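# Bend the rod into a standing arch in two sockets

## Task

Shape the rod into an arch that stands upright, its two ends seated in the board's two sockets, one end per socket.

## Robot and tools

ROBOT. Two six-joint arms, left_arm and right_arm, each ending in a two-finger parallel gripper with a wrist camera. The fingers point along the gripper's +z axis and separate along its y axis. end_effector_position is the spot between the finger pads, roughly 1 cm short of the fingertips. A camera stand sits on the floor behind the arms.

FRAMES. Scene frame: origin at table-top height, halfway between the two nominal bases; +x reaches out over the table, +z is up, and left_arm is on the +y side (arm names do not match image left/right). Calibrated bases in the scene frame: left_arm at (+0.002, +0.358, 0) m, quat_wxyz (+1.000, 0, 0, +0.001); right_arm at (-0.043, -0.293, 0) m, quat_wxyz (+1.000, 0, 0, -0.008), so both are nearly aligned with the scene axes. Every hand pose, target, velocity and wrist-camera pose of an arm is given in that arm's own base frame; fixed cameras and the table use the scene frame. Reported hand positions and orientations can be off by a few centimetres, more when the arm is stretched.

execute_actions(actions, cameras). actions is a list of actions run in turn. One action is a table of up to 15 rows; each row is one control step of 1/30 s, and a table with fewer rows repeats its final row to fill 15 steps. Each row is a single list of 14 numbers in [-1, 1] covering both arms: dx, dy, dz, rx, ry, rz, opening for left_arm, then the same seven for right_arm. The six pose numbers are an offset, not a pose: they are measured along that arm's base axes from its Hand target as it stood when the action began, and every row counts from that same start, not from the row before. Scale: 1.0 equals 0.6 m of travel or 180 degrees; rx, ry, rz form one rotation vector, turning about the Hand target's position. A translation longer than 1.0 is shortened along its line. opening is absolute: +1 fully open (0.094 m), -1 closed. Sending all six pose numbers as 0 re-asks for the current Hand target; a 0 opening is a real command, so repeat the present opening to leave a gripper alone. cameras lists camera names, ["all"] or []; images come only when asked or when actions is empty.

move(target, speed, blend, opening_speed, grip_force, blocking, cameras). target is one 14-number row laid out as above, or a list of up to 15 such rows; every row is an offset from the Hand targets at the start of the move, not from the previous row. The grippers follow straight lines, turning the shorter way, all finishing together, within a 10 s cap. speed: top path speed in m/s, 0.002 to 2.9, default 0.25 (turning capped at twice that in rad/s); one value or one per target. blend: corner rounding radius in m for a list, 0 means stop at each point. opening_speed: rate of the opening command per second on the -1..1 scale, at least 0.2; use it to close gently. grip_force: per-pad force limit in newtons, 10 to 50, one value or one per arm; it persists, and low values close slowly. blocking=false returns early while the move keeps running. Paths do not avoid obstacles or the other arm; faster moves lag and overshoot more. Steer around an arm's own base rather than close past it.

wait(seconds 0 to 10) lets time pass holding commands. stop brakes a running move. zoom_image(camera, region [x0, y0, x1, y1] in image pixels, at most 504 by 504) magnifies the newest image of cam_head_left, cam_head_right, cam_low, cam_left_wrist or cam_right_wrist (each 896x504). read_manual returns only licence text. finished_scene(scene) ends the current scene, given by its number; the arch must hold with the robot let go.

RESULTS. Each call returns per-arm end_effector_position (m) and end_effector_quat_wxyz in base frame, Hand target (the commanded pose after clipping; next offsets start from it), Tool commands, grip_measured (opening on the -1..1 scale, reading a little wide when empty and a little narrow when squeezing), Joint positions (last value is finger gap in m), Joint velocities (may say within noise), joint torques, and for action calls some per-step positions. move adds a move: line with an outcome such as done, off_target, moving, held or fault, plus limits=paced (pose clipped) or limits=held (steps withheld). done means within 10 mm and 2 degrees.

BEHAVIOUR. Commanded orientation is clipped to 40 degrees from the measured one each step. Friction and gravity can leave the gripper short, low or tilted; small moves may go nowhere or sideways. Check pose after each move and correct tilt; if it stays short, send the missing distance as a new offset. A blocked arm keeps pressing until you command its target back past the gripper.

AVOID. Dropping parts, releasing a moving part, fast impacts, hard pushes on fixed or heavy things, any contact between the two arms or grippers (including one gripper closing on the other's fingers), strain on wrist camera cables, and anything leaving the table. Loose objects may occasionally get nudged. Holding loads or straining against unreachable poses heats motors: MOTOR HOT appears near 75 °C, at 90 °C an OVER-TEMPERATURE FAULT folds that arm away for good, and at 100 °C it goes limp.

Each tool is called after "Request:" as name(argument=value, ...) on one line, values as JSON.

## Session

Request:
execute_actions(actions=[])

Scene clock: 0.00 s.
left_arm: end_effector_position=(+0.4007, -0.0012, +0.0786) grip_measured=+1.000 end_effector_quat_wxyz=(+0.567, +0.009, +0.823, +0.032) | right_arm: end_effector_position=(+0.3757, -0.0351, +0.0611) grip_measured=+1.000 end_effector_quat_wxyz=(+0.540, +0.065, +0.837, -0.060)
Joint positions: left_arm=[-0.036 1.609 0.383 0.862 -0.076 0.039 0.094] | right_arm=[-0.025 1.57 0.313 0.83 0.148 0.034 0.094]
Joint velocities: within noise
Joint torques (N m): no reading
Heat: left arm: 34 °C; right arm: 33 °C.
Hand target: left_arm +0.4033, -0.0013, +0.0843; +0.573, +0.009, +0.819, +0.032 | right_arm +0.3776, -0.0351, +0.0644; +0.544, +0.065, +0.835, -0.060
Tool commands: left_gripper/opening=+1.0 right_gripper/opening=+1.0
camera_calibration:
cam_left_wrist: T_world_to_cam=[[0.0235404, -0.991578, -0.127355, 0.00277231], [-0.912975, 0.0305821, -0.406867, 0.401864], [0.407335, 0.125849, -0.904566, 0.0390306], [0, 0, 0, 1]] pos_world=[0.350928, -0.0144529, 0.199164]
cam_right_wrist: T_world_to_cam=[[-0.144437, -0.98948, 0.00825701, 0.0203374], [-0.924327, 0.131938, -0.358067, 0.376149], [0.35321, -0.0593502, -0.93366, 0.051231], [0, 0, 0, 1]] pos_world=[0.332527, -0.0264645, 0.182351]

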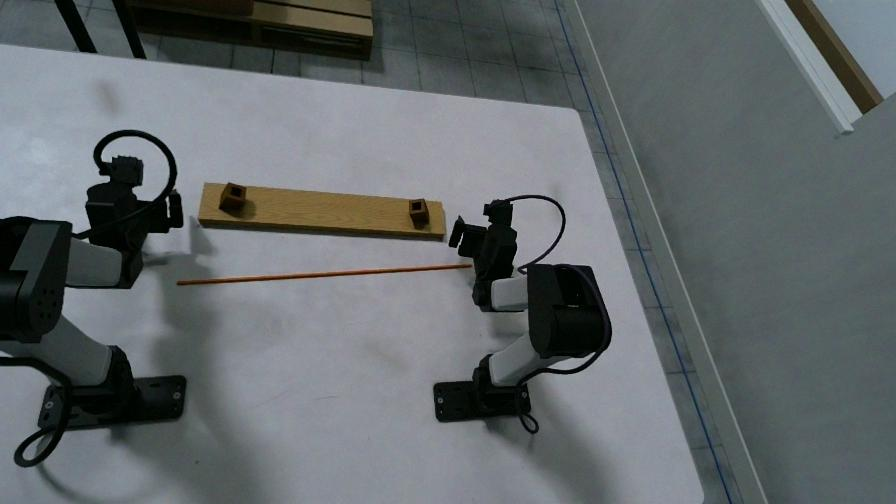

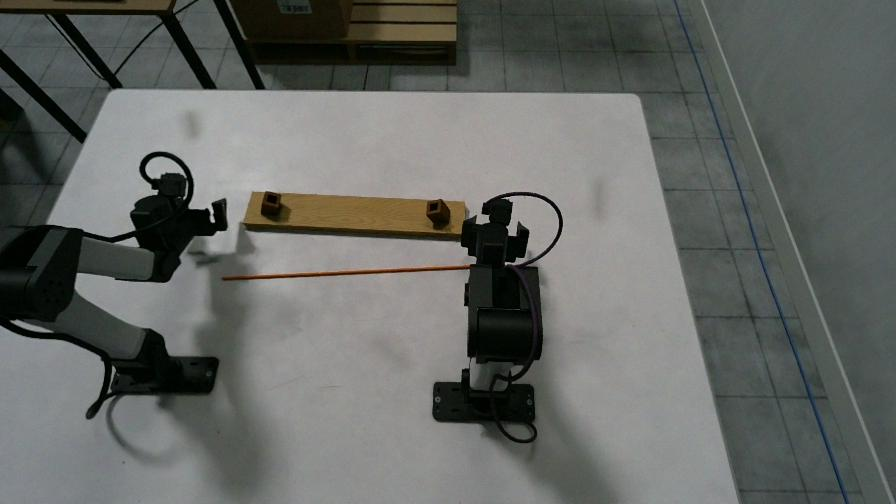

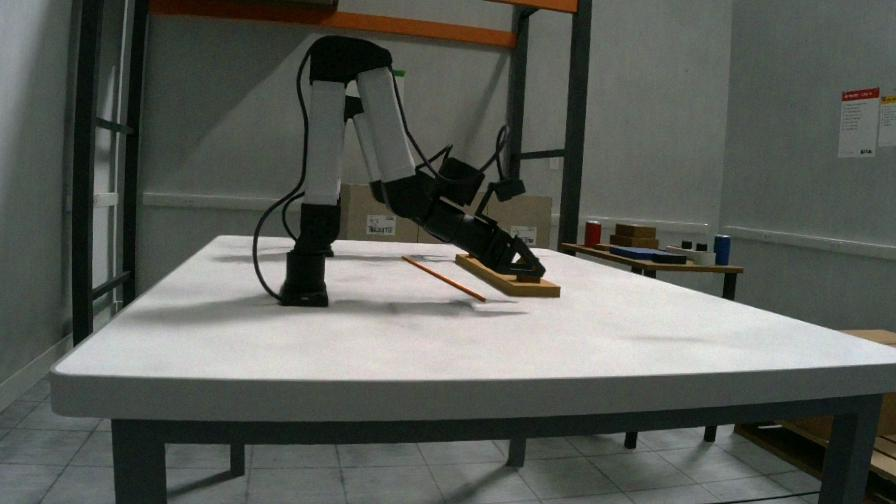

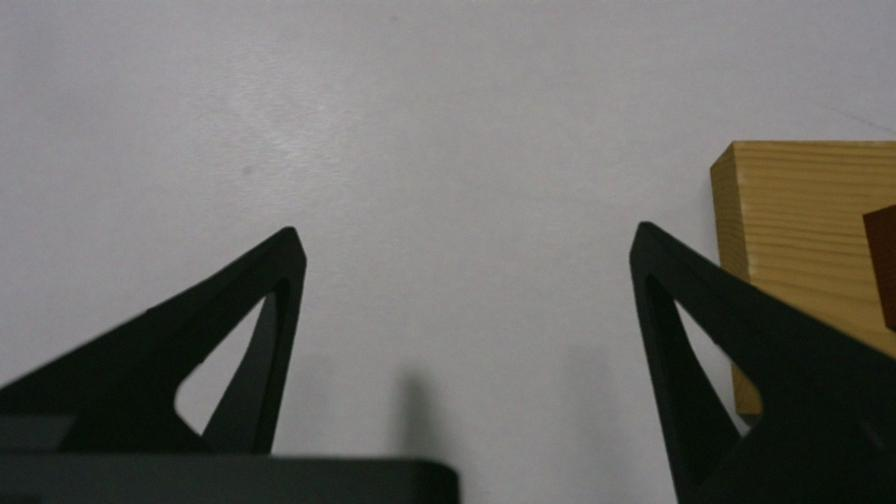

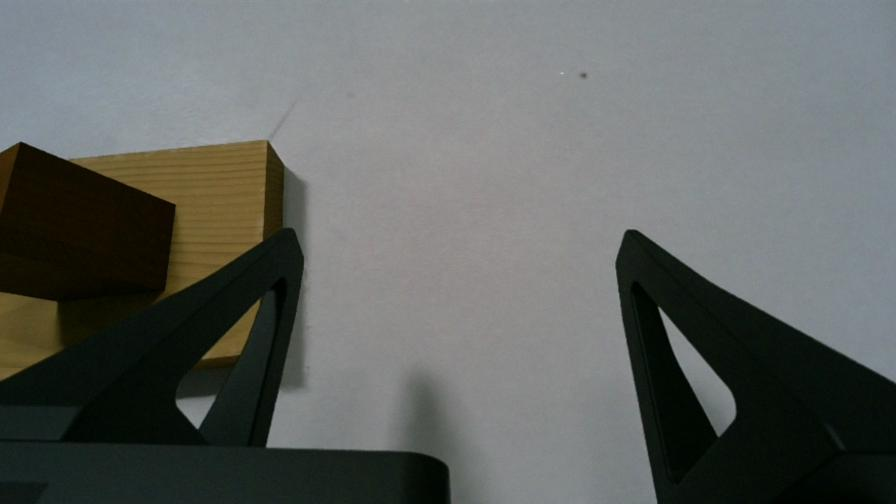

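Request:
move(target=[[0,0,0.15,0,0,0,0.3,-0.05,0,0.17,0,0,0,0.3],[-0.237,-0.218,0.08,0.2936,0.3002,-0.4001,0.3,-0.263,0.1085,0.393,-0.472,-0.0156,0.187,0.3],[-0.237,-0.218,-0.024,0.2936,0.3002,-0.4001,0.3,-0.263,0.1085,0.393,-0.472,-0.0156,0.187,0.3]], blend=[0.05,0.03,0], cameras=["cam_head_left","cam_head_right","cam_left_wrist"])

Scene clock: 22.50 s.
left_arm: end_effector_position=(+0.2611, -0.1316, +0.0713) grip_measured=+0.302 end_effector_quat_wxyz=(+0.032, +0.686, +0.726, +0.027) | right_arm: end_effector_position=(+0.2233, +0.0334, +0.2906) grip_measured=+0.303 end_effector_quat_wxyz=(-0.454, +0.541, -0.550, +0.446)
Joint positions: left_arm=[-0.488 1.601 1.125 -1.018 -0.036 1.027 0.061] | right_arm=[0.565 0.373 0.677 -0.529 0.553 -1.433 0.061]
Joint torques (N m): left_arm=[-0.65 -7.62 6.22 0.69 0 0.21] | right_arm=[0.14 1.66 7.46 1.83 0.15 0.03]
Heat: left arm: 37 °C; right arm: 37 °C.
Hand target: left_arm +0.2611, -0.1320, +0.0699; +0.030, +0.694, +0.719, +0.031 | right_arm +0.2198, +0.0300, +0.3003; -0.457, +0.535, -0.548, +0.452
Off the commanded pose: left_arm 0.001 m, 1 deg | right_arm 0.011 m, 1 deg.
move: off_target (right_arm)
camera_calibration:
cam_left_wrist: T_world_to_cam=[[-0.993975, 0.0018094, -0.109588, 0.27108], [-0.0758147, 0.710717, 0.69938, 0.0674244], [0.0791518, 0.703475, -0.706299, 0.253311], [0, 0, 0, 1]] pos_world=[0.254508, -0.226608, 0.161465]
Images, in order (width x height): cam_head_left 896x504, cam_head_right 896x504, cam_left_wrist 896x504.

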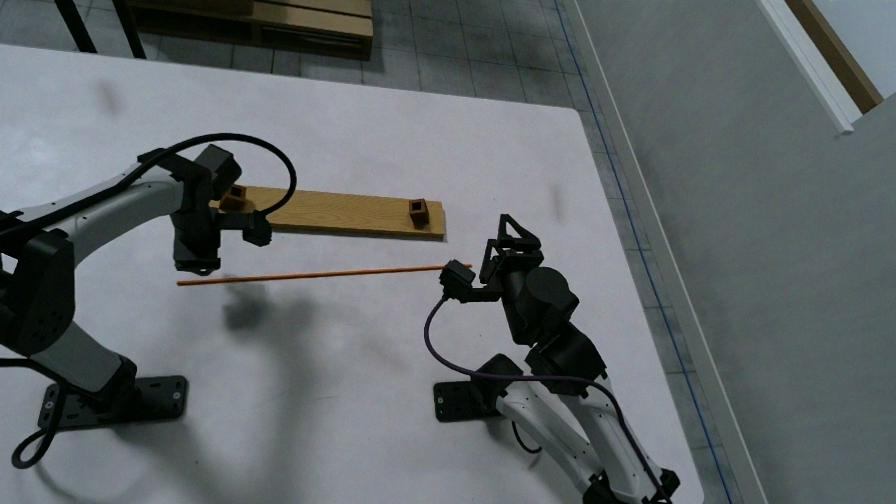

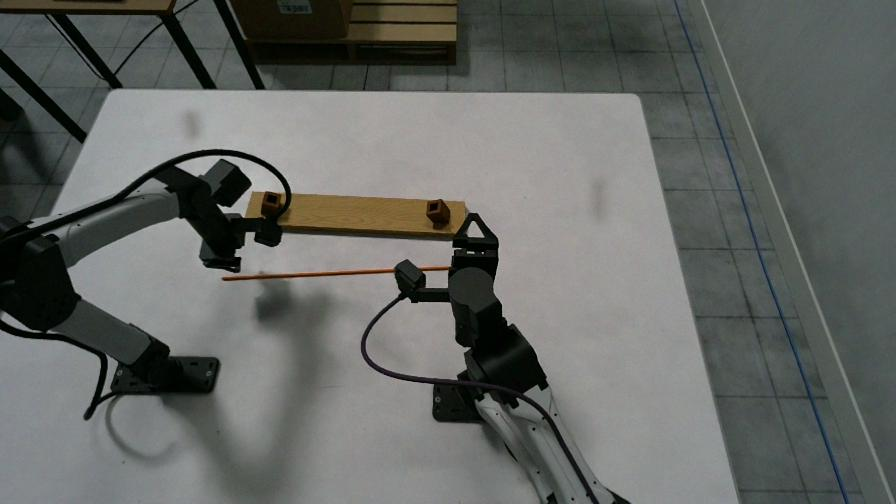

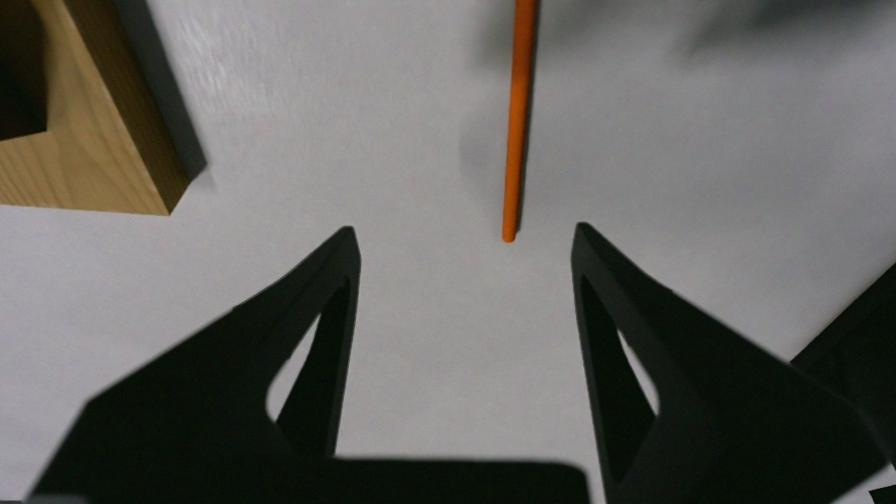

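Request:
move(target=[-0.0215,-0.024,-0.065,0,0,0,-0.3,0,0,0,0,0,0,0.3], speed=0.1, cameras=["cam_left_wrist"])

Scene clock: 27.50 s.
left_arm: end_effector_position=(+0.2501, -0.1470, +0.0350) grip_measured=-0.298 end_effector_quat_wxyz=(+0.036, +0.696, +0.717, +0.029) | right_arm: end_effector_position=(+0.2233, +0.0334, +0.2906) grip_measured=+0.303 end_effector_quat_wxyz=(-0.454, +0.541, -0.550, +0.446)
Joint positions: left_arm=[-0.556 1.63 1.004 -0.861 -0.041 0.987 0.033] | right_arm=[0.565 0.373 0.677 -0.529 0.553 -1.433 0.061]
Joint torques (N m): left_arm=[-0.65 -7.05 5.56 0.72 0 -0.06] | right_arm=[0.14 1.65 7.47 1.83 0.17 0.04]
Heat: left arm: 36 °C; right arm: 37 °C.
Hand target: left_arm +0.2483, -0.1465, +0.0310; +0.030, +0.694, +0.719, +0.032 | right_arm +0.2198, +0.0300, +0.3003; -0.457, +0.535, -0.548, +0.452
Off the commanded pose: left_arm 0.005 m, 1 deg | right_arm 0.011 m, 1 deg.
move: off_target (right_arm)
camera_calibration:
cam_left_wrist: T_world_to_cam=[[-0.992598, 0.0288579, -0.117967, 0.260017], [-0.0620819, 0.71428, 0.697101, 0.100066], [0.104378, 0.699265, -0.707201, 0.23253], [0, 0, 0, 1]] pos_world=[0.240034, -0.241579, 0.125363]
Images, in order (width x height): cam_left_wrist 896x504.

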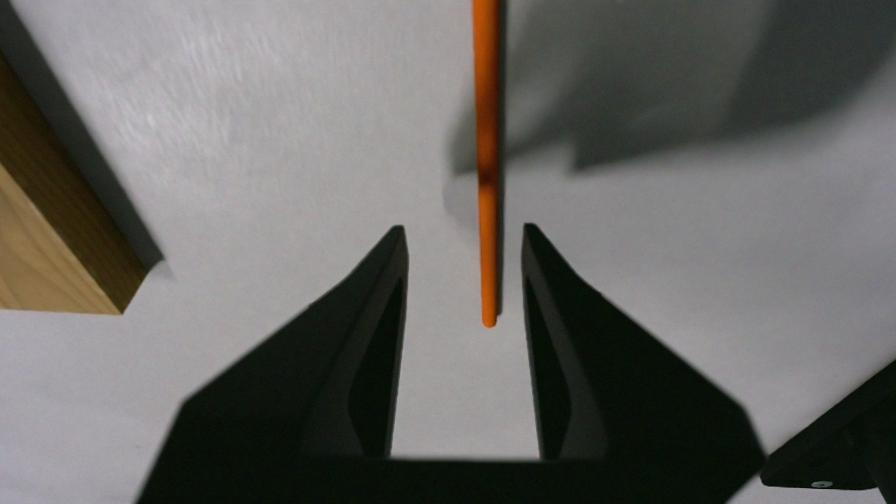

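Request:
move(target=[[-0.0115,-0.008,-0.012,0,0,0,-0.5,0,0,0,0,0,0,0.3],[-0.0115,-0.008,-0.033,0,0,0,-0.5,0,0,0,0,0,0,0.3]], speed=0.04, blend=[0.003,0], cameras=["cam_left_wrist"])

Scene clock: 31.10 s.
left_arm: end_effector_position=(+0.2440, -0.1520, +0.0158) grip_measured=-0.498 end_effector_quat_wxyz=(+0.037, +0.695, +0.717, +0.029) | right_arm: end_effector_position=(+0.2233, +0.0334, +0.2906) grip_measured=+0.303 end_effector_quat_wxyz=(-0.454, +0.541, -0.550, +0.446)
Joint positions: left_arm=[-0.584 1.652 0.943 -0.778 -0.044 0.958 0.024] | right_arm=[0.565 0.373 0.677 -0.529 0.553 -1.433 0.061]
Joint torques (N m): left_arm=[-0.77 -6.93 5.27 0.72 0 -0.05] | right_arm=[0.14 1.66 7.47 1.83 0.17 0.03]
Heat: left arm: 36 °C; right arm: 37 °C.
Hand target: left_arm +0.2414, -0.1512, +0.0112; +0.030, +0.694, +0.719, +0.032 | right_arm +0.2198, +0.0300, +0.3003; -0.457, +0.535, -0.548, +0.452
Off the commanded pose: left_arm 0.005 m, 1 deg | right_arm 0.011 m, 1 deg.
move: off_target (right_arm)
camera_calibration:
cam_left_wrist: T_world_to_cam=[[-0.992423, 0.0275513, -0.11974, 0.251679], [-0.0641768, 0.714802, 0.696376, 0.117199], [0.104777, 0.698784, -0.707618, 0.222919], [0, 0, 0, 1]] pos_world=[0.233936, -0.24648, 0.106263]
Images, in order (width x height): cam_left_wrist 896x504.

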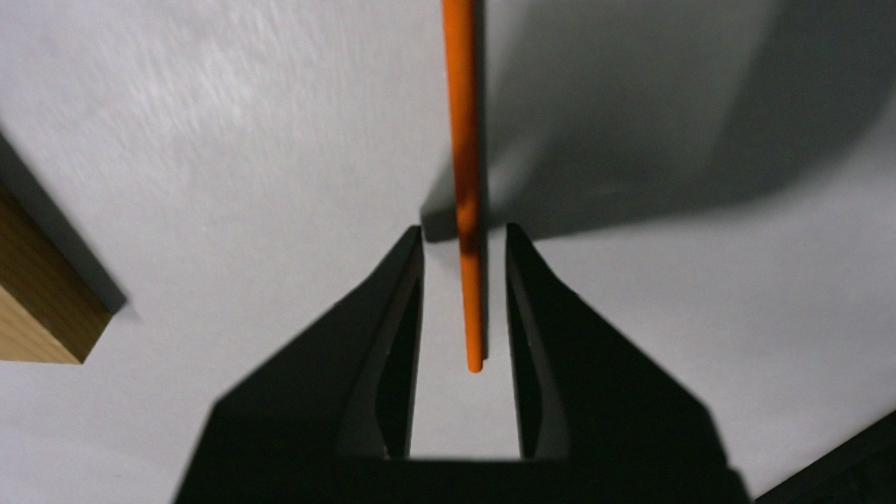

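Request:
move(target=[[0,0,-0.014,0,0,0,-0.5,0,0,0,0,0,0,0.3],[0,0,-0.014,0,0,0,-1,0,0,0,0,0,0,0.3]], speed=0.03, opening_speed=0.4, cameras=["cam_left_wrist"])

Scene clock: 34.53 s.
left_arm: end_effector_position=(+0.2440, -0.1520, +0.0124) grip_measured=-0.920 end_effector_quat_wxyz=(+0.038, +0.695, +0.717, +0.029) | right_arm: end_effector_position=(+0.2233, +0.0334, +0.2906) grip_measured=+0.303 end_effector_quat_wxyz=(-0.454, +0.541, -0.550, +0.446)
Joint positions: left_arm=[-0.584 1.658 0.934 -0.762 -0.044 0.958 0.004] | right_arm=[0.565 0.373 0.677 -0.529 0.553 -1.433 0.061]
Joint torques (N m): left_arm=[-0.77 -5.96 4.38 0.95 0.01 -0.05] | right_arm=[0.13 1.66 7.47 1.83 0.17 0.03]
Heat: left arm: 36 °C; right arm: 38 °C.
Hand target: left_arm +0.2414, -0.1513, +0.0028; +0.030, +0.694, +0.719, +0.032 | right_arm +0.2198, +0.0300, +0.3003; -0.457, +0.535, -0.548, +0.452
Off the commanded pose: left_arm 0.010 m, 1 deg | right_arm 0.011 m, 1 deg.
move: off_target (right_arm)
camera_calibration:
cam_left_wrist: T_world_to_cam=[[-0.992303, 0.0274506, -0.120749, 0.251322], [-0.0648887, 0.715249, 0.695851, 0.119897], [0.105467, 0.69833, -0.707963, 0.220276], [0, 0, 0, 1]] pos_world=[0.233936, -0.24648, 0.102864]
Images, in order (width x height): cam_left_wrist 896x504.

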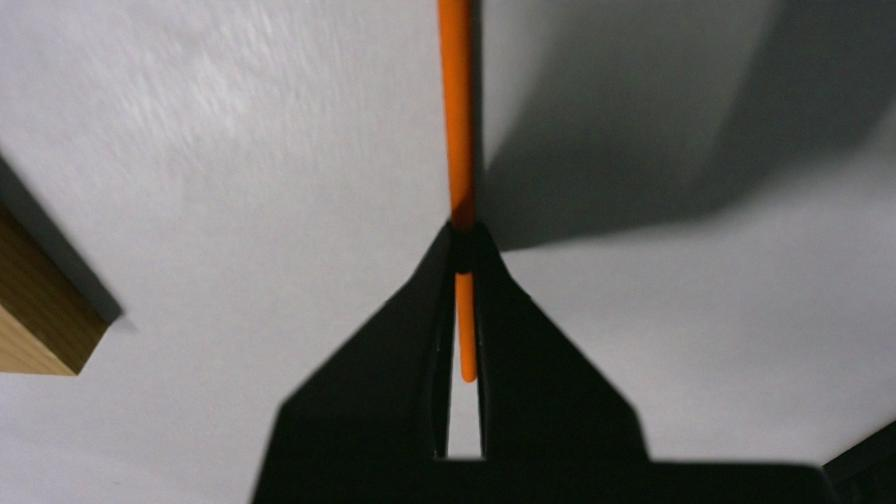

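Request:
move(target=[[0,0,0.12,0,0,0,-1,0,0,0,0,0,0,0.3],[0.131,0.0595,0.495,0,-0.4167,0,-1,0,0,0,0,0,0,0.3]], speed=0.15, blend=[0.03,0], cameras=["all"])

Scene clock: 43.60 s.
left_arm: end_effector_position=(+0.3196, -0.1198, +0.2933) grip_measured=-0.921 end_effector_quat_wxyz=(+0.453, +0.544, +0.552, +0.440) | right_arm: end_effector_position=(+0.2233, +0.0334, +0.2906) grip_measured=+0.303 end_effector_quat_wxyz=(-0.454, +0.541, -0.550, +0.446)
Joint positions: left_arm=[-0.672 0.954 0.786 -0.087 -0.649 1.392 0.004] | right_arm=[0.565 0.373 0.677 -0.529 0.553 -1.433 0.061]
Joint torques (N m): left_arm=[0.66 -3.92 7.24 2.87 -0.11 0.06] | right_arm=[0.14 1.68 7.47 1.83 0.17 0.03]
Heat: left arm: 37 °C; right arm: 38 °C.
Hand target: left_arm +0.3200, -0.1156, +0.2998; +0.462, +0.531, +0.551, +0.448 | right_arm +0.2198, +0.0300, +0.3003; -0.457, +0.535, -0.548, +0.452
Off the commanded pose: left_arm 0.008 m, 2 deg | right_arm 0.011 m, 1 deg.
move: off_target (right_arm)
camera_calibration:
cam_left_wrist: T_world_to_cam=[[-0.175989, 0.0383591, -0.983644, 0.352757], [-0.685256, 0.712605, 0.150392, 0.2642], [0.706719, 0.700516, -0.0991252, 0.0182281], [0, 0, 0, 1]] pos_world=[0.230244, -0.214571, 0.309061]
cam_right_wrist: T_world_to_cam=[[0.224817, -0.0260518, 0.974053, -0.331133], [-0.689839, -0.710253, 0.140223, 0.139344], [0.688171, -0.703464, -0.177649, 0.0503393], [0, 0, 0, 1]] pos_world=[0.135927, 0.125755, 0.311944]

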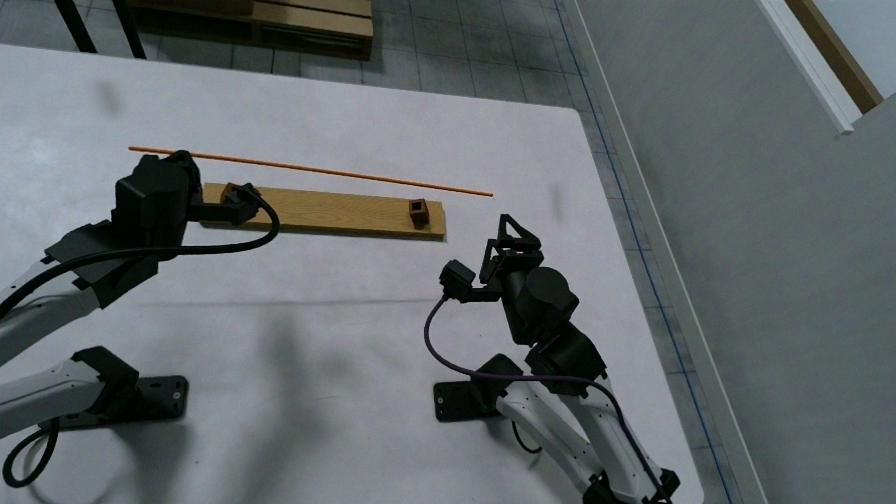

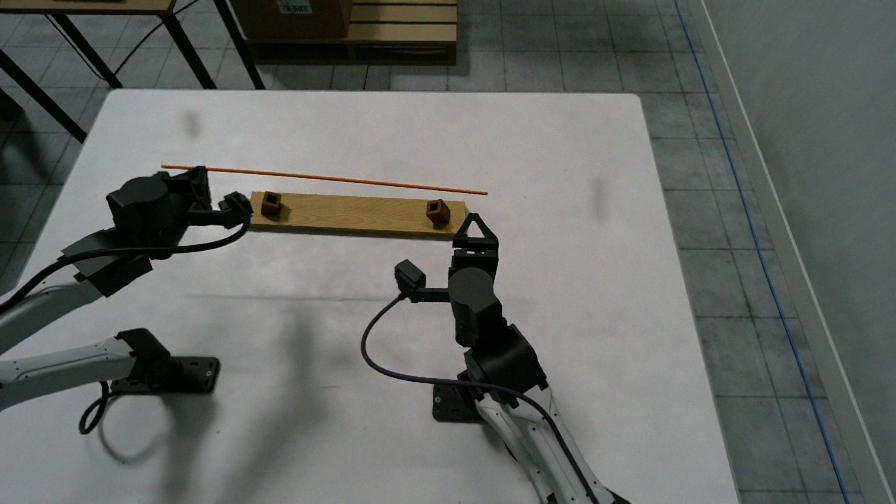

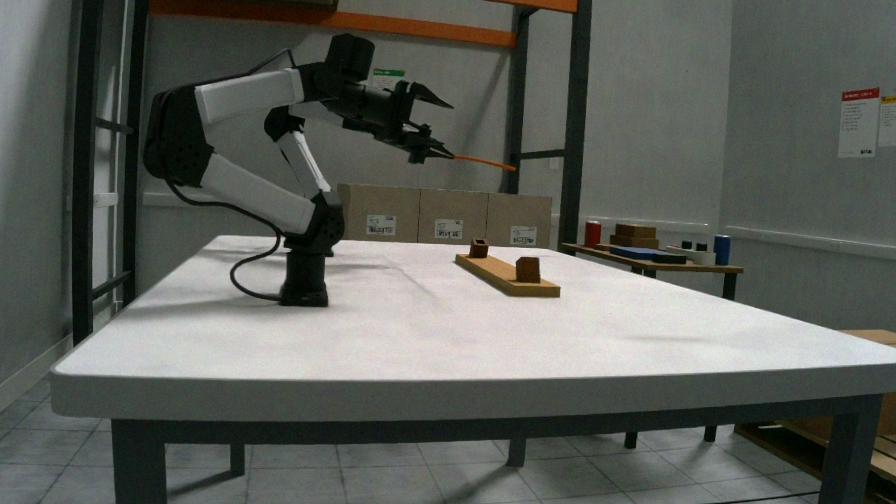

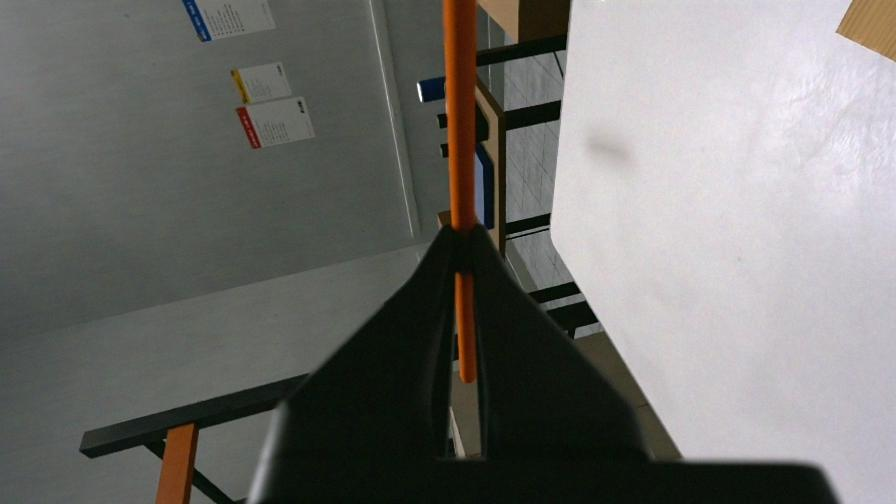

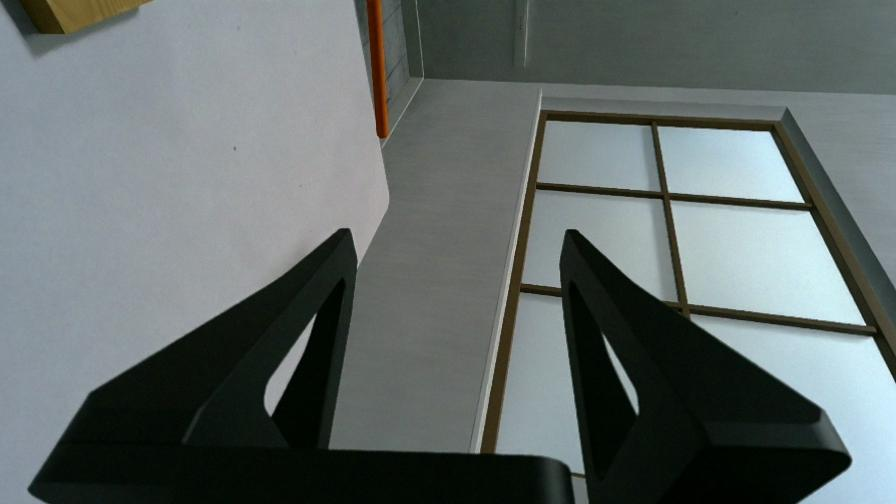

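Request:
move(target=[[0,0,0,0,0,0,-1,0,0.0317,-0.1005,0.03,0,0,0.3],[0,0,0,0,0,0,-1,0.19,0.0317,-0.1005,0.03,0,0,0.1]], speed=0.12, blend=[0.01,0], cameras=["cam_right_wrist","cam_head_right"])

Scene clock: 53.30 s.
left_arm: end_effector_position=(+0.3196, -0.1199, +0.2933) grip_measured=-0.921 end_effector_quat_wxyz=(+0.453, +0.544, +0.552, +0.441) | right_arm: end_effector_position=(+0.3289, +0.0459, +0.2248) grip_measured=+0.103 end_effector_quat_wxyz=(+0.466, -0.518, +0.579, -0.424)
Joint positions: left_arm=[-0.672 0.954 0.786 -0.086 -0.649 1.393 0.004] | right_arm=[0.29 0.837 0.466 0.154 0.291 -1.404 0.052]
Joint torques (N m): left_arm=[0.68 -3.86 7.25 2.89 -0.1 0.06] | right_arm=[-0.7 -0.06 8.62 2.2 -0.18 0.05]
Heat: left arm: 39 °C; right arm: 38 °C.
Hand target: left_arm +0.3200, -0.1156, +0.2997; +0.461, +0.532, +0.551, +0.448 | right_arm +0.3338, +0.0490, +0.2399; +0.481, -0.513, +0.569, -0.426
Off the commanded pose: left_arm 0.008 m, 2 deg | right_arm 0.016 m, 2 deg.
move: off_target (right_arm); target 2's new opening was sent with right_arm's hand 0.016 m and 2 deg from that target
camera_calibration:
cam_right_wrist: T_world_to_cam=[[0.238661, -0.113472, 0.964451, -0.288803], [-0.705928, -0.702275, 0.0920619, 0.246081], [0.666864, -0.702804, -0.247709, -0.00242893], [0, 0, 0, 1]] pos_world=[0.244261, 0.138339, 0.25528]
Images, in order (width x height): cam_head_right 896x504, cam_right_wrist 896x504.

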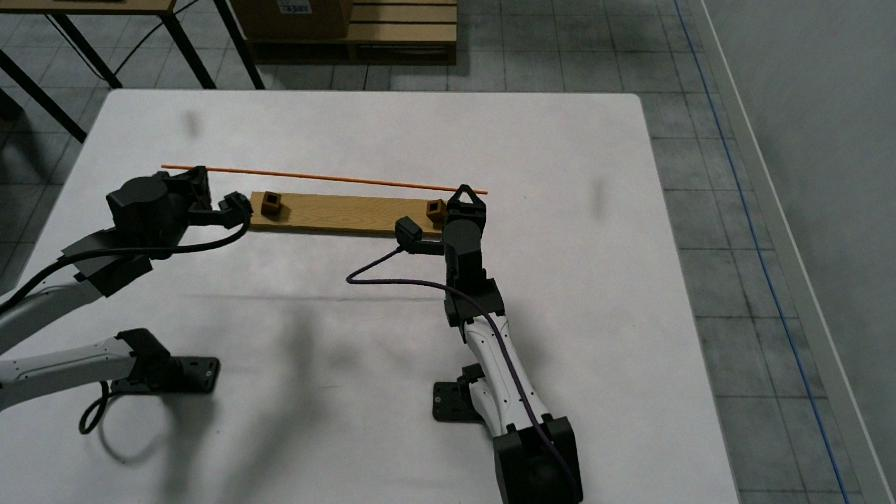

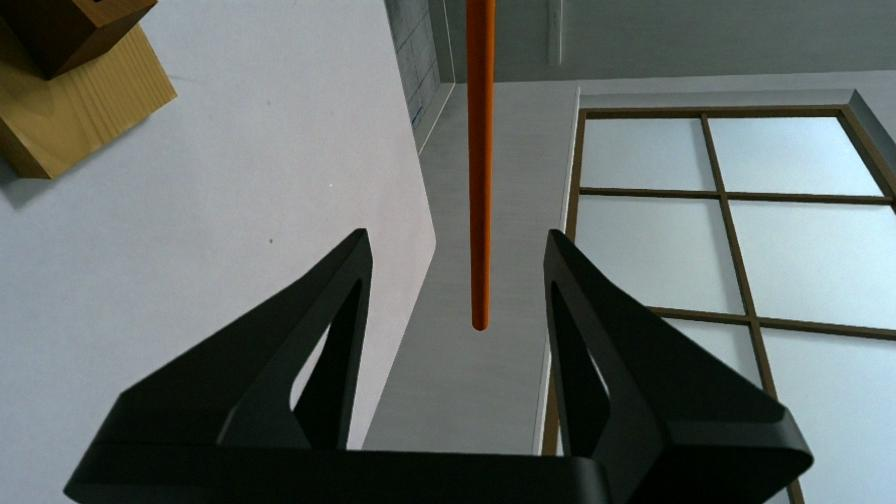

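Request:
move(target=[0,0,0,0,0,0,-1,0.033,0.017,0.018,0,0,0,-0.3], speed=0.05, cameras=["cam_right_wrist"])

Scene clock: 56.20 s.
left_arm: end_effector_position=(+0.3196, -0.1199, +0.2933) grip_measured=-0.921 end_effector_quat_wxyz=(+0.453, +0.544, +0.552, +0.441) | right_arm: end_effector_position=(+0.3489, +0.0562, +0.2358) grip_measured=-0.297 end_effector_quat_wxyz=(+0.468, -0.521, +0.576, -0.421)
Joint positions: left_arm=[-0.672 0.954 0.786 -0.086 -0.649 1.393 0.004] | right_arm=[0.302 0.947 0.548 0.181 0.291 -1.404 0.033]
Joint torques (N m): left_arm=[0.69 -3.9 7.23 2.88 -0.1 0.05] | right_arm=[0.1 -0.68 8.62 2.16 0.02 0.1]
Heat: left arm: 39 °C; right arm: 39 °C.
Hand target: left_arm +0.3200, -0.1156, +0.2997; +0.461, +0.532, +0.551, +0.448 | right_arm +0.3536, +0.0592, +0.2507; +0.481, -0.513, +0.569, -0.426
Off the commanded pose: left_arm 0.008 m, 2 deg | right_arm 0.016 m, 2 deg.
move: off_target (right_arm)
camera_calibration:
cam_right_wrist: T_world_to_cam=[[0.241038, -0.110318, 0.964225, -0.303998], [-0.697454, -0.710562, 0.0930538, 0.263681], [0.674877, -0.694932, -0.248214, -0.00889032], [0, 0, 0, 1]] pos_world=[0.263181, 0.147647, 0.26638]
Images, in order (width x height): cam_right_wrist 896x504.

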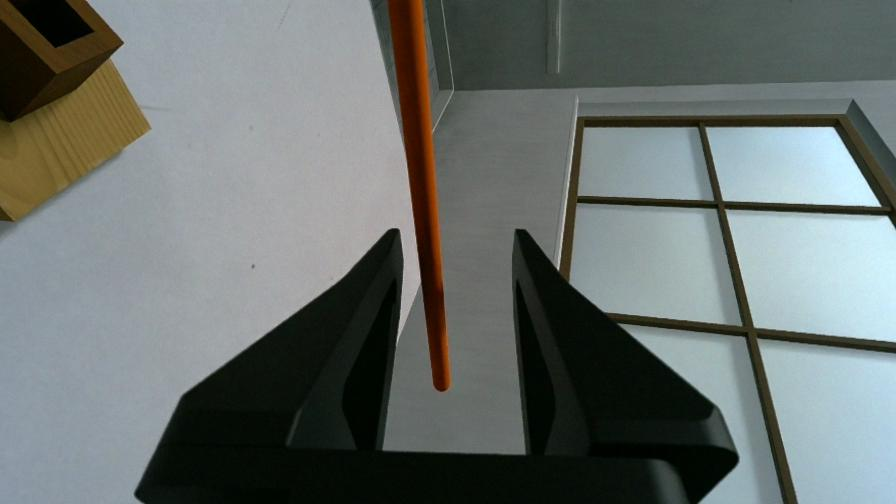

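Request:
move(target=[0,0,0,0,0,0,-1,0.008,0.0,-0.0135,0,0,0,-0.5], speed=0.04, cameras=["cam_right_wrist"])

Scene clock: 59.37 s.
left_arm: end_effector_position=(+0.3196, -0.1199, +0.2934) grip_measured=-0.921 end_effector_quat_wxyz=(+0.453, +0.544, +0.552, +0.441) | right_arm: end_effector_position=(+0.3552, +0.0582, +0.2372) grip_measured=-0.497 end_effector_quat_wxyz=(+0.475, -0.516, +0.573, -0.424)
Joint positions: left_arm=[-0.672 0.954 0.786 -0.086 -0.649 1.393 0.004] | right_arm=[0.302 0.98 0.548 0.233 0.291 -1.404 0.024]
Joint torques (N m): left_arm=[0.76 -3.9 7.23 2.88 -0.11 0.06] | right_arm=[-0.51 -0.83 7.09 2.2 -0.05 0.08]
Heat: left arm: 40 °C; right arm: 39 °C.
Hand target: left_arm +0.3200, -0.1156, +0.2998; +0.462, +0.532, +0.551, +0.448 | right_arm +0.3584, +0.0592, +0.2426; +0.481, -0.513, +0.569, -0.426
Off the commanded pose: left_arm 0.008 m, 2 deg | right_arm 0.006 m, 1 deg.
move: done
camera_calibration:
cam_right_wrist: T_world_to_cam=[[0.223073, -0.115953, 0.967881, -0.300796], [-0.699036, -0.711044, 0.075927, 0.274065], [0.679402, -0.693521, -0.23967, -0.0151963], [0, 0, 0, 1]] pos_world=[0.269005, 0.149455, 0.266684]
Images, in order (width x height): cam_right_wrist 896x504.

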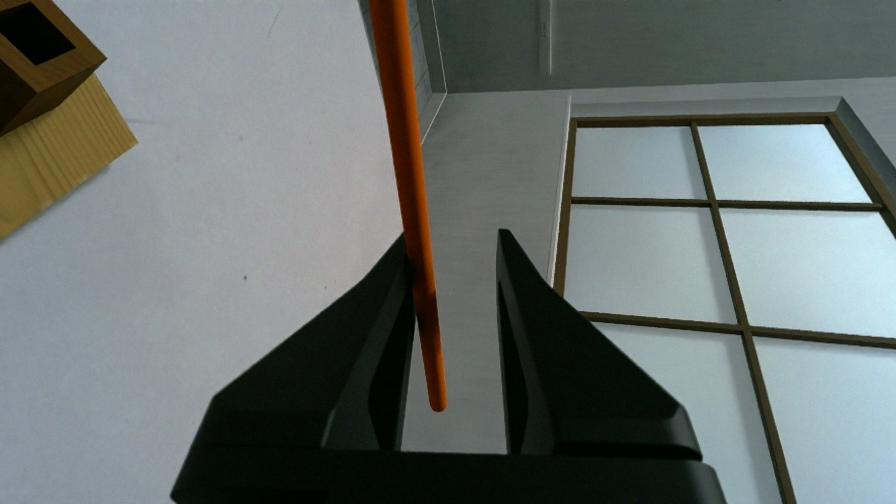

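Request:
move(target=[0,0,0,0,0,0,-1,0.0,0.0,-0.017,0.0,0,0,-0.5], speed=0.04, cameras=["cam_right_wrist"])

Scene clock: 61.47 s.
left_arm: end_effector_position=(+0.3196, -0.1199, +0.2935) grip_measured=-0.921 end_effector_quat_wxyz=(+0.454, +0.544, +0.552, +0.441) | right_arm: end_effector_position=(+0.3576, +0.0589, +0.2377) grip_measured=-0.497 end_effector_quat_wxyz=(+0.483, -0.510, +0.569, -0.427)
Joint positions: left_arm=[-0.672 0.954 0.786 -0.086 -0.649 1.393 0.004] | right_arm=[0.302 0.993 0.535 0.281 0.291 -1.404 0.024]
Joint torques (N m): left_arm=[0.7 -3.86 7.24 2.87 -0.09 0.06] | right_arm=[-0.53 -0.94 5.29 2.22 -0.05 0.08]
Heat: left arm: 40 °C; right arm: 40 °C.
Hand target: left_arm +0.3200, -0.1156, +0.2997; +0.462, +0.532, +0.551, +0.448 | right_arm +0.3584, +0.0592, +0.2324; +0.481, -0.513, +0.569, -0.426
Off the commanded pose: left_arm 0.008 m, 2 deg | right_arm 0.005 m, 0 deg.
move: done
camera_calibration:
cam_right_wrist: T_world_to_cam=[[0.202911, -0.12217, 0.971546, -0.295035], [-0.700411, -0.711475, 0.0568166, 0.281207], [0.684289, -0.69201, -0.229936, -0.0203224], [0, 0, 0, 1]] pos_world=[0.270732, 0.149963, 0.26599]
Images, in order (width x height): cam_right_wrist 896x504.

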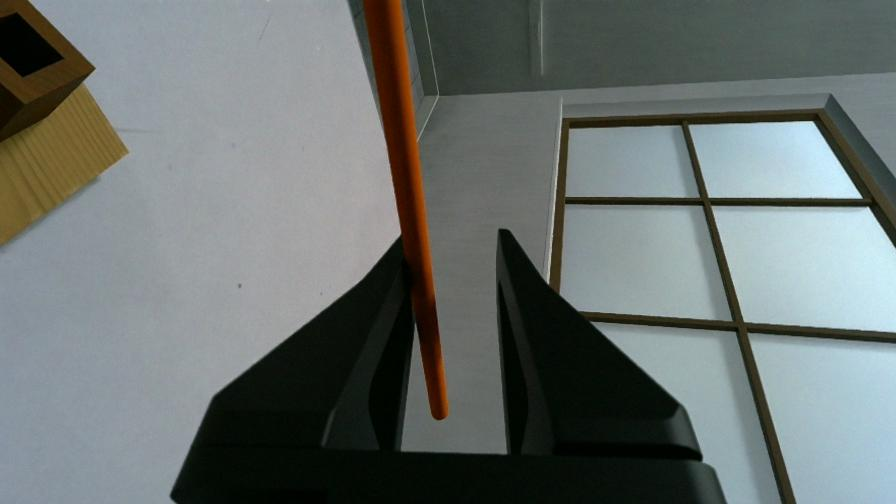

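Request:
move(target=[0,0,0,0,0,0,-1,0.0,0.0,-0.01,0.0,0,0,-1], speed=0.04, opening_speed=0.4, cameras=["cam_right_wrist","cam_left_wrist","cam_low"])

Scene clock: 64.80 s.
left_arm: end_effector_position=(+0.3198, -0.1200, +0.2941) grip_measured=-0.921 end_effector_quat_wxyz=(+0.455, +0.543, +0.552, +0.441) | right_arm: end_effector_position=(+0.3577, +0.0590, +0.2319) grip_measured=-0.907 end_effector_quat_wxyz=(+0.483, -0.510, +0.569, -0.428)
Joint positions: left_arm=[-0.672 0.954 0.786 -0.083 -0.649 1.393 0.004] | right_arm=[0.302 1.001 0.514 0.31 0.291 -1.405 0.004]
Joint torques (N m): left_arm=[0.7 -3.89 7.24 2.84 -0.11 0.06] | right_arm=[-0.53 -0.95 5.27 2.21 -0.05 0.09]
Heat: left arm: 41 °C; right arm: 40 °C.
Hand target: left_arm +0.3200, -0.1156, +0.2997; +0.462, +0.532, +0.551, +0.448 | right_arm +0.3584, +0.0592, +0.2266; +0.481, -0.513, +0.569, -0.426
Off the commanded pose: left_arm 0.007 m, 2 deg | right_arm 0.006 m, 0 deg.
move: done
camera_calibration:
cam_left_wrist: T_world_to_cam=[[-0.172835, 0.0365981, -0.984271, 0.352559], [-0.68563, 0.712973, 0.146905, 0.265482], [0.707135, 0.700236, -0.0981339, 0.0178336], [0, 0, 0, 1]] pos_world=[0.230346, -0.214672, 0.309763]
cam_right_wrist: T_world_to_cam=[[0.202633, -0.121162, 0.97173, -0.289449], [-0.70029, -0.711555, 0.0573088, 0.281463], [0.684495, -0.692105, -0.229033, -0.0220247], [0, 0, 0, 1]] pos_world=[0.270833, 0.149962, 0.260092]
Images, in order (width x height): cam_low 896x504, cam_left_wrist 896x504, cam_right_wrist 896x504.

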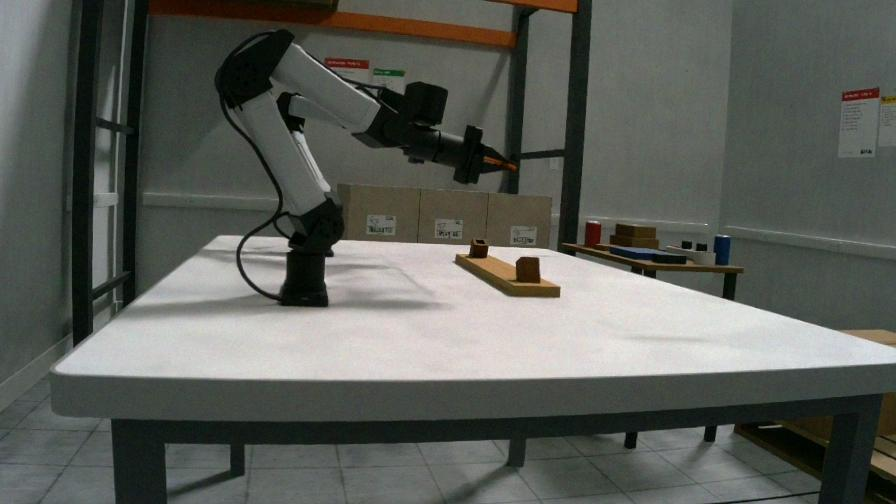

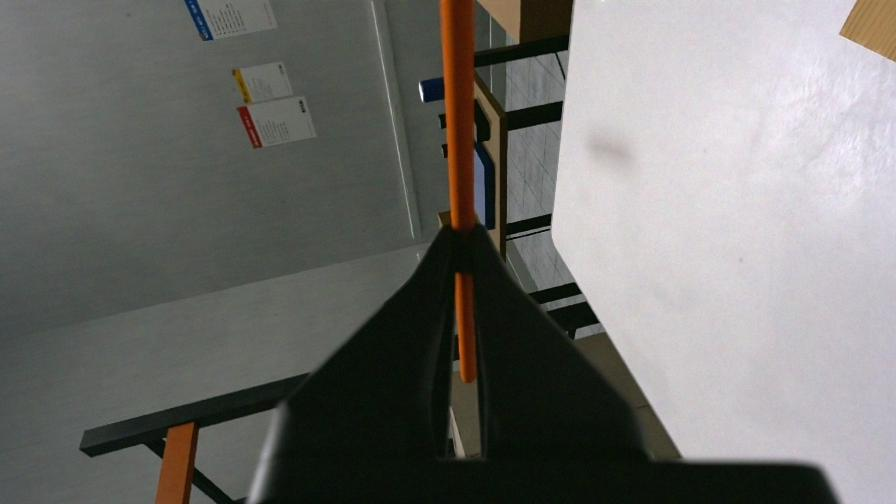

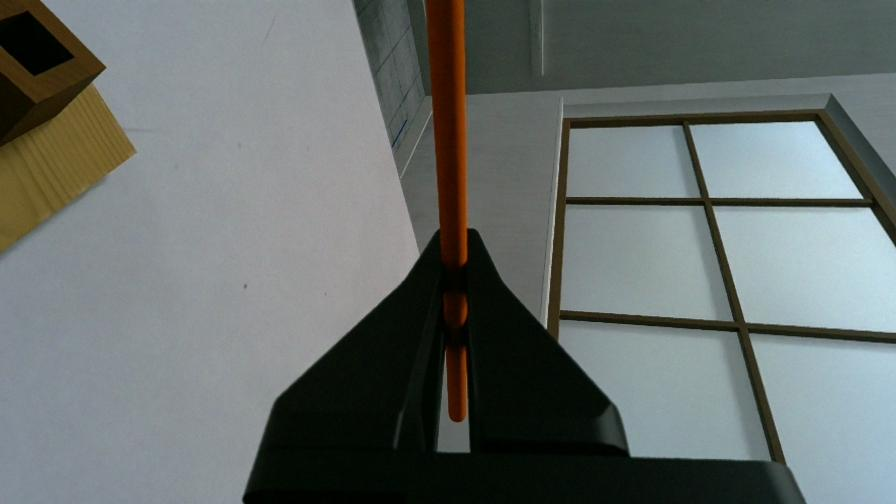

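Request:
move(target=[0,0,0,0,0,0,0.2,0.0,0.0,0,0.0,0,0,-1], opening_speed=0.4, cameras=["cam_left_wrist"])

Scene clock: 69.83 s.
left_arm: end_effector_position=(+0.3199, -0.1201, +0.2949) grip_measured=+0.198 end_effector_quat_wxyz=(+0.456, +0.542, +0.552, +0.441) | right_arm: end_effector_position=(+0.3577, +0.0590, +0.2319) grip_measured=-0.908 end_effector_quat_wxyz=(+0.482, -0.511, +0.569, -0.428)
Joint positions: left_arm=[-0.672 0.954 0.786 -0.079 -0.649 1.393 0.056] | right_arm=[0.302 1.001 0.514 0.31 0.291 -1.406 0.004]
Joint torques (N m): left_arm=[0.7 -3.88 7.21 2.8 -0.1 0.07] | right_arm=[-0.53 -0.95 5.26 2.21 -0.06 0.1]
Heat: left arm: 41 °C; right arm: 41 °C.
Hand target: left_arm +0.3200, -0.1156, +0.2997; +0.462, +0.532, +0.551, +0.448 | right_arm +0.3584, +0.0592, +0.2266; +0.481, -0.513, +0.569, -0.426
Off the commanded pose: left_arm 0.007 m, 2 deg | right_arm 0.005 m, 0 deg.
move: done
camera_calibration:
cam_left_wrist: T_world_to_cam=[[-0.169828, 0.0342512, -0.984878, 0.352364], [-0.686093, 0.713299, 0.143113, 0.266862], [0.707415, 0.700022, -0.0976384, 0.017647], [0, 0, 0, 1]] pos_world=[0.230449, -0.214774, 0.310567]
Images, in order (width x height): cam_left_wrist 896x504.

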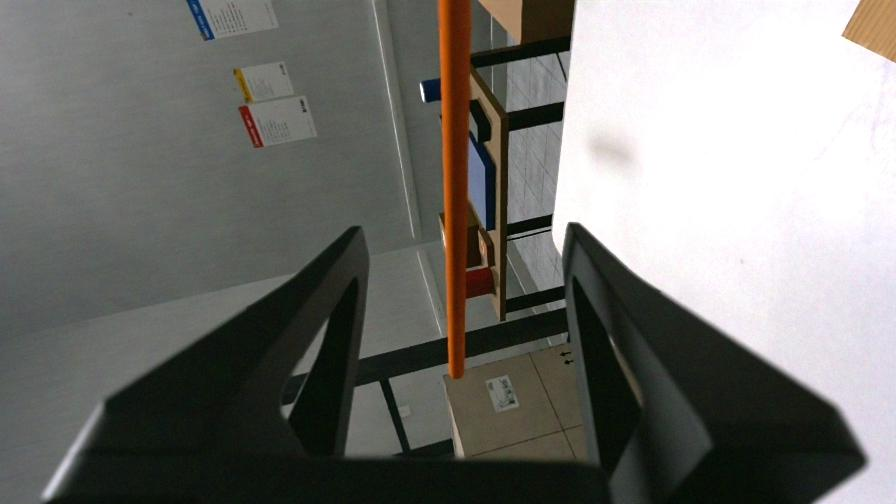

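Request:
move(target=[0.024,-0.008,0.009,0,0,0,-0.3,0.0,0.0,0,0.0,0,0,-1], speed=0.05, cameras=["cam_left_wrist"])

Scene clock: 72.60 s.
left_arm: end_effector_position=(+0.3295, -0.1189, +0.2857) grip_measured=-0.298 end_effector_quat_wxyz=(+0.443, +0.545, +0.557, +0.443) | right_arm: end_effector_position=(+0.3577, +0.0590, +0.2319) grip_measured=-0.908 end_effector_quat_wxyz=(+0.482, -0.511, +0.569, -0.428)
Joint positions: left_arm=[-0.648 0.997 0.786 -0.059 -0.641 1.396 0.033] | right_arm=[0.302 1.001 0.514 0.31 0.291 -1.406 0.004]
Joint torques (N m): left_arm=[0.75 -2.54 10.86 2.79 0.04 0.1] | right_arm=[-0.53 -0.95 5.26 2.21 -0.06 0.1]
Heat: left arm: 41 °C; right arm: 42 °C.
Hand target: left_arm +0.3344, -0.1204, +0.3051; +0.461, +0.532, +0.552, +0.448 | right_arm +0.3584, +0.0592, +0.2266; +0.481, -0.513, +0.569, -0.426
Off the commanded pose: left_arm 0.020 m, 3 deg | right_arm 0.005 m, 0 deg.
move: off_target (left_arm)
camera_calibration:
cam_left_wrist: T_world_to_cam=[[-0.188837, 0.0461271, -0.980924, 0.351491], [-0.694265, 0.700177, 0.166578, 0.268404], [0.694505, 0.712477, -0.100195, 0.0156171], [0, 0, 0, 1]] pos_world=[0.241872, -0.21527, 0.301641]
Images, in order (width x height): cam_left_wrist 896x504.

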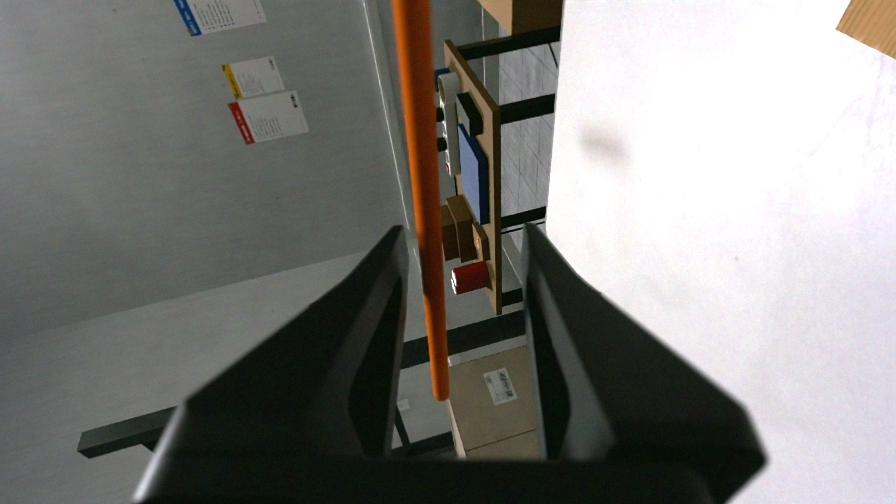

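Request:
move(target=[0.005,0,0.014,0,0,0,-0.4,0.0,0.0,0,0.0,0,0,-1], speed=0.04, cameras=["cam_left_wrist"])

Scene clock: 75.77 s.
left_arm: end_effector_position=(+0.3341, -0.1200, +0.3010) grip_measured=-0.398 end_effector_quat_wxyz=(+0.454, +0.536, +0.555, +0.445) | right_arm: end_effector_position=(+0.3577, +0.0590, +0.2319) grip_measured=-0.908 end_effector_quat_wxyz=(+0.482, -0.511, +0.569, -0.428)
Joint positions: left_arm=[-0.639 1.011 0.829 -0.058 -0.632 1.399 0.028] | right_arm=[0.302 1.001 0.514 0.31 0.291 -1.406 0.004]
Joint torques (N m): left_arm=[0.7 -2.47 10.61 2.55 0.08 0.1] | right_arm=[-0.51 -0.95 5.26 2.21 -0.06 0.1]
Heat: left arm: 41 °C; right arm: 42 °C.
Hand target: left_arm +0.3375, -0.1204, +0.3135; +0.461, +0.532, +0.551, +0.448 | right_arm +0.3584, +0.0592, +0.2266; +0.481, -0.513, +0.569, -0.426
Off the commanded pose: left_arm 0.013 m, 1 deg | right_arm 0.005 m, 0 deg.
move: off_target (left_arm)
camera_calibration:
cam_left_wrist: T_world_to_cam=[[-0.166891, 0.0292713, -0.985541, 0.359387], [-0.69779, 0.702679, 0.139033, 0.279477], [0.696589, 0.710904, -0.0968454, 0.0127784], [0, 0, 0, 1]] pos_world=[0.246093, -0.215986, 0.316571]
Images, in order (width x height): cam_left_wrist 896x504.

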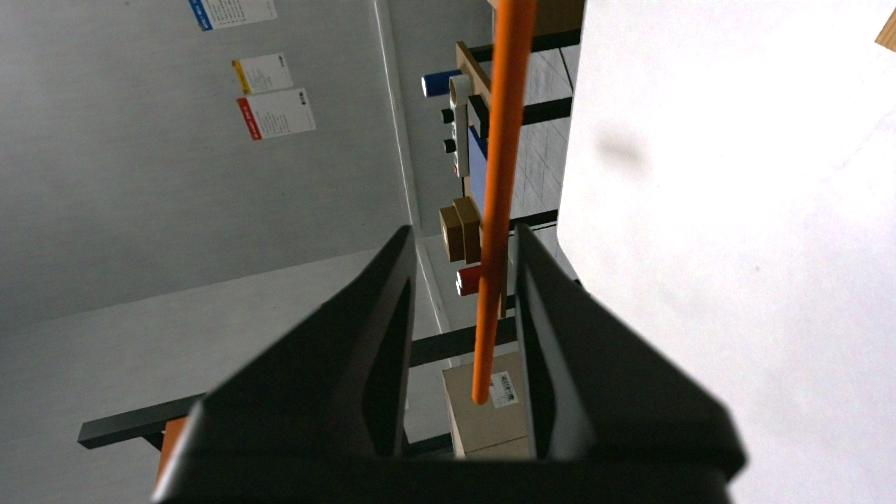

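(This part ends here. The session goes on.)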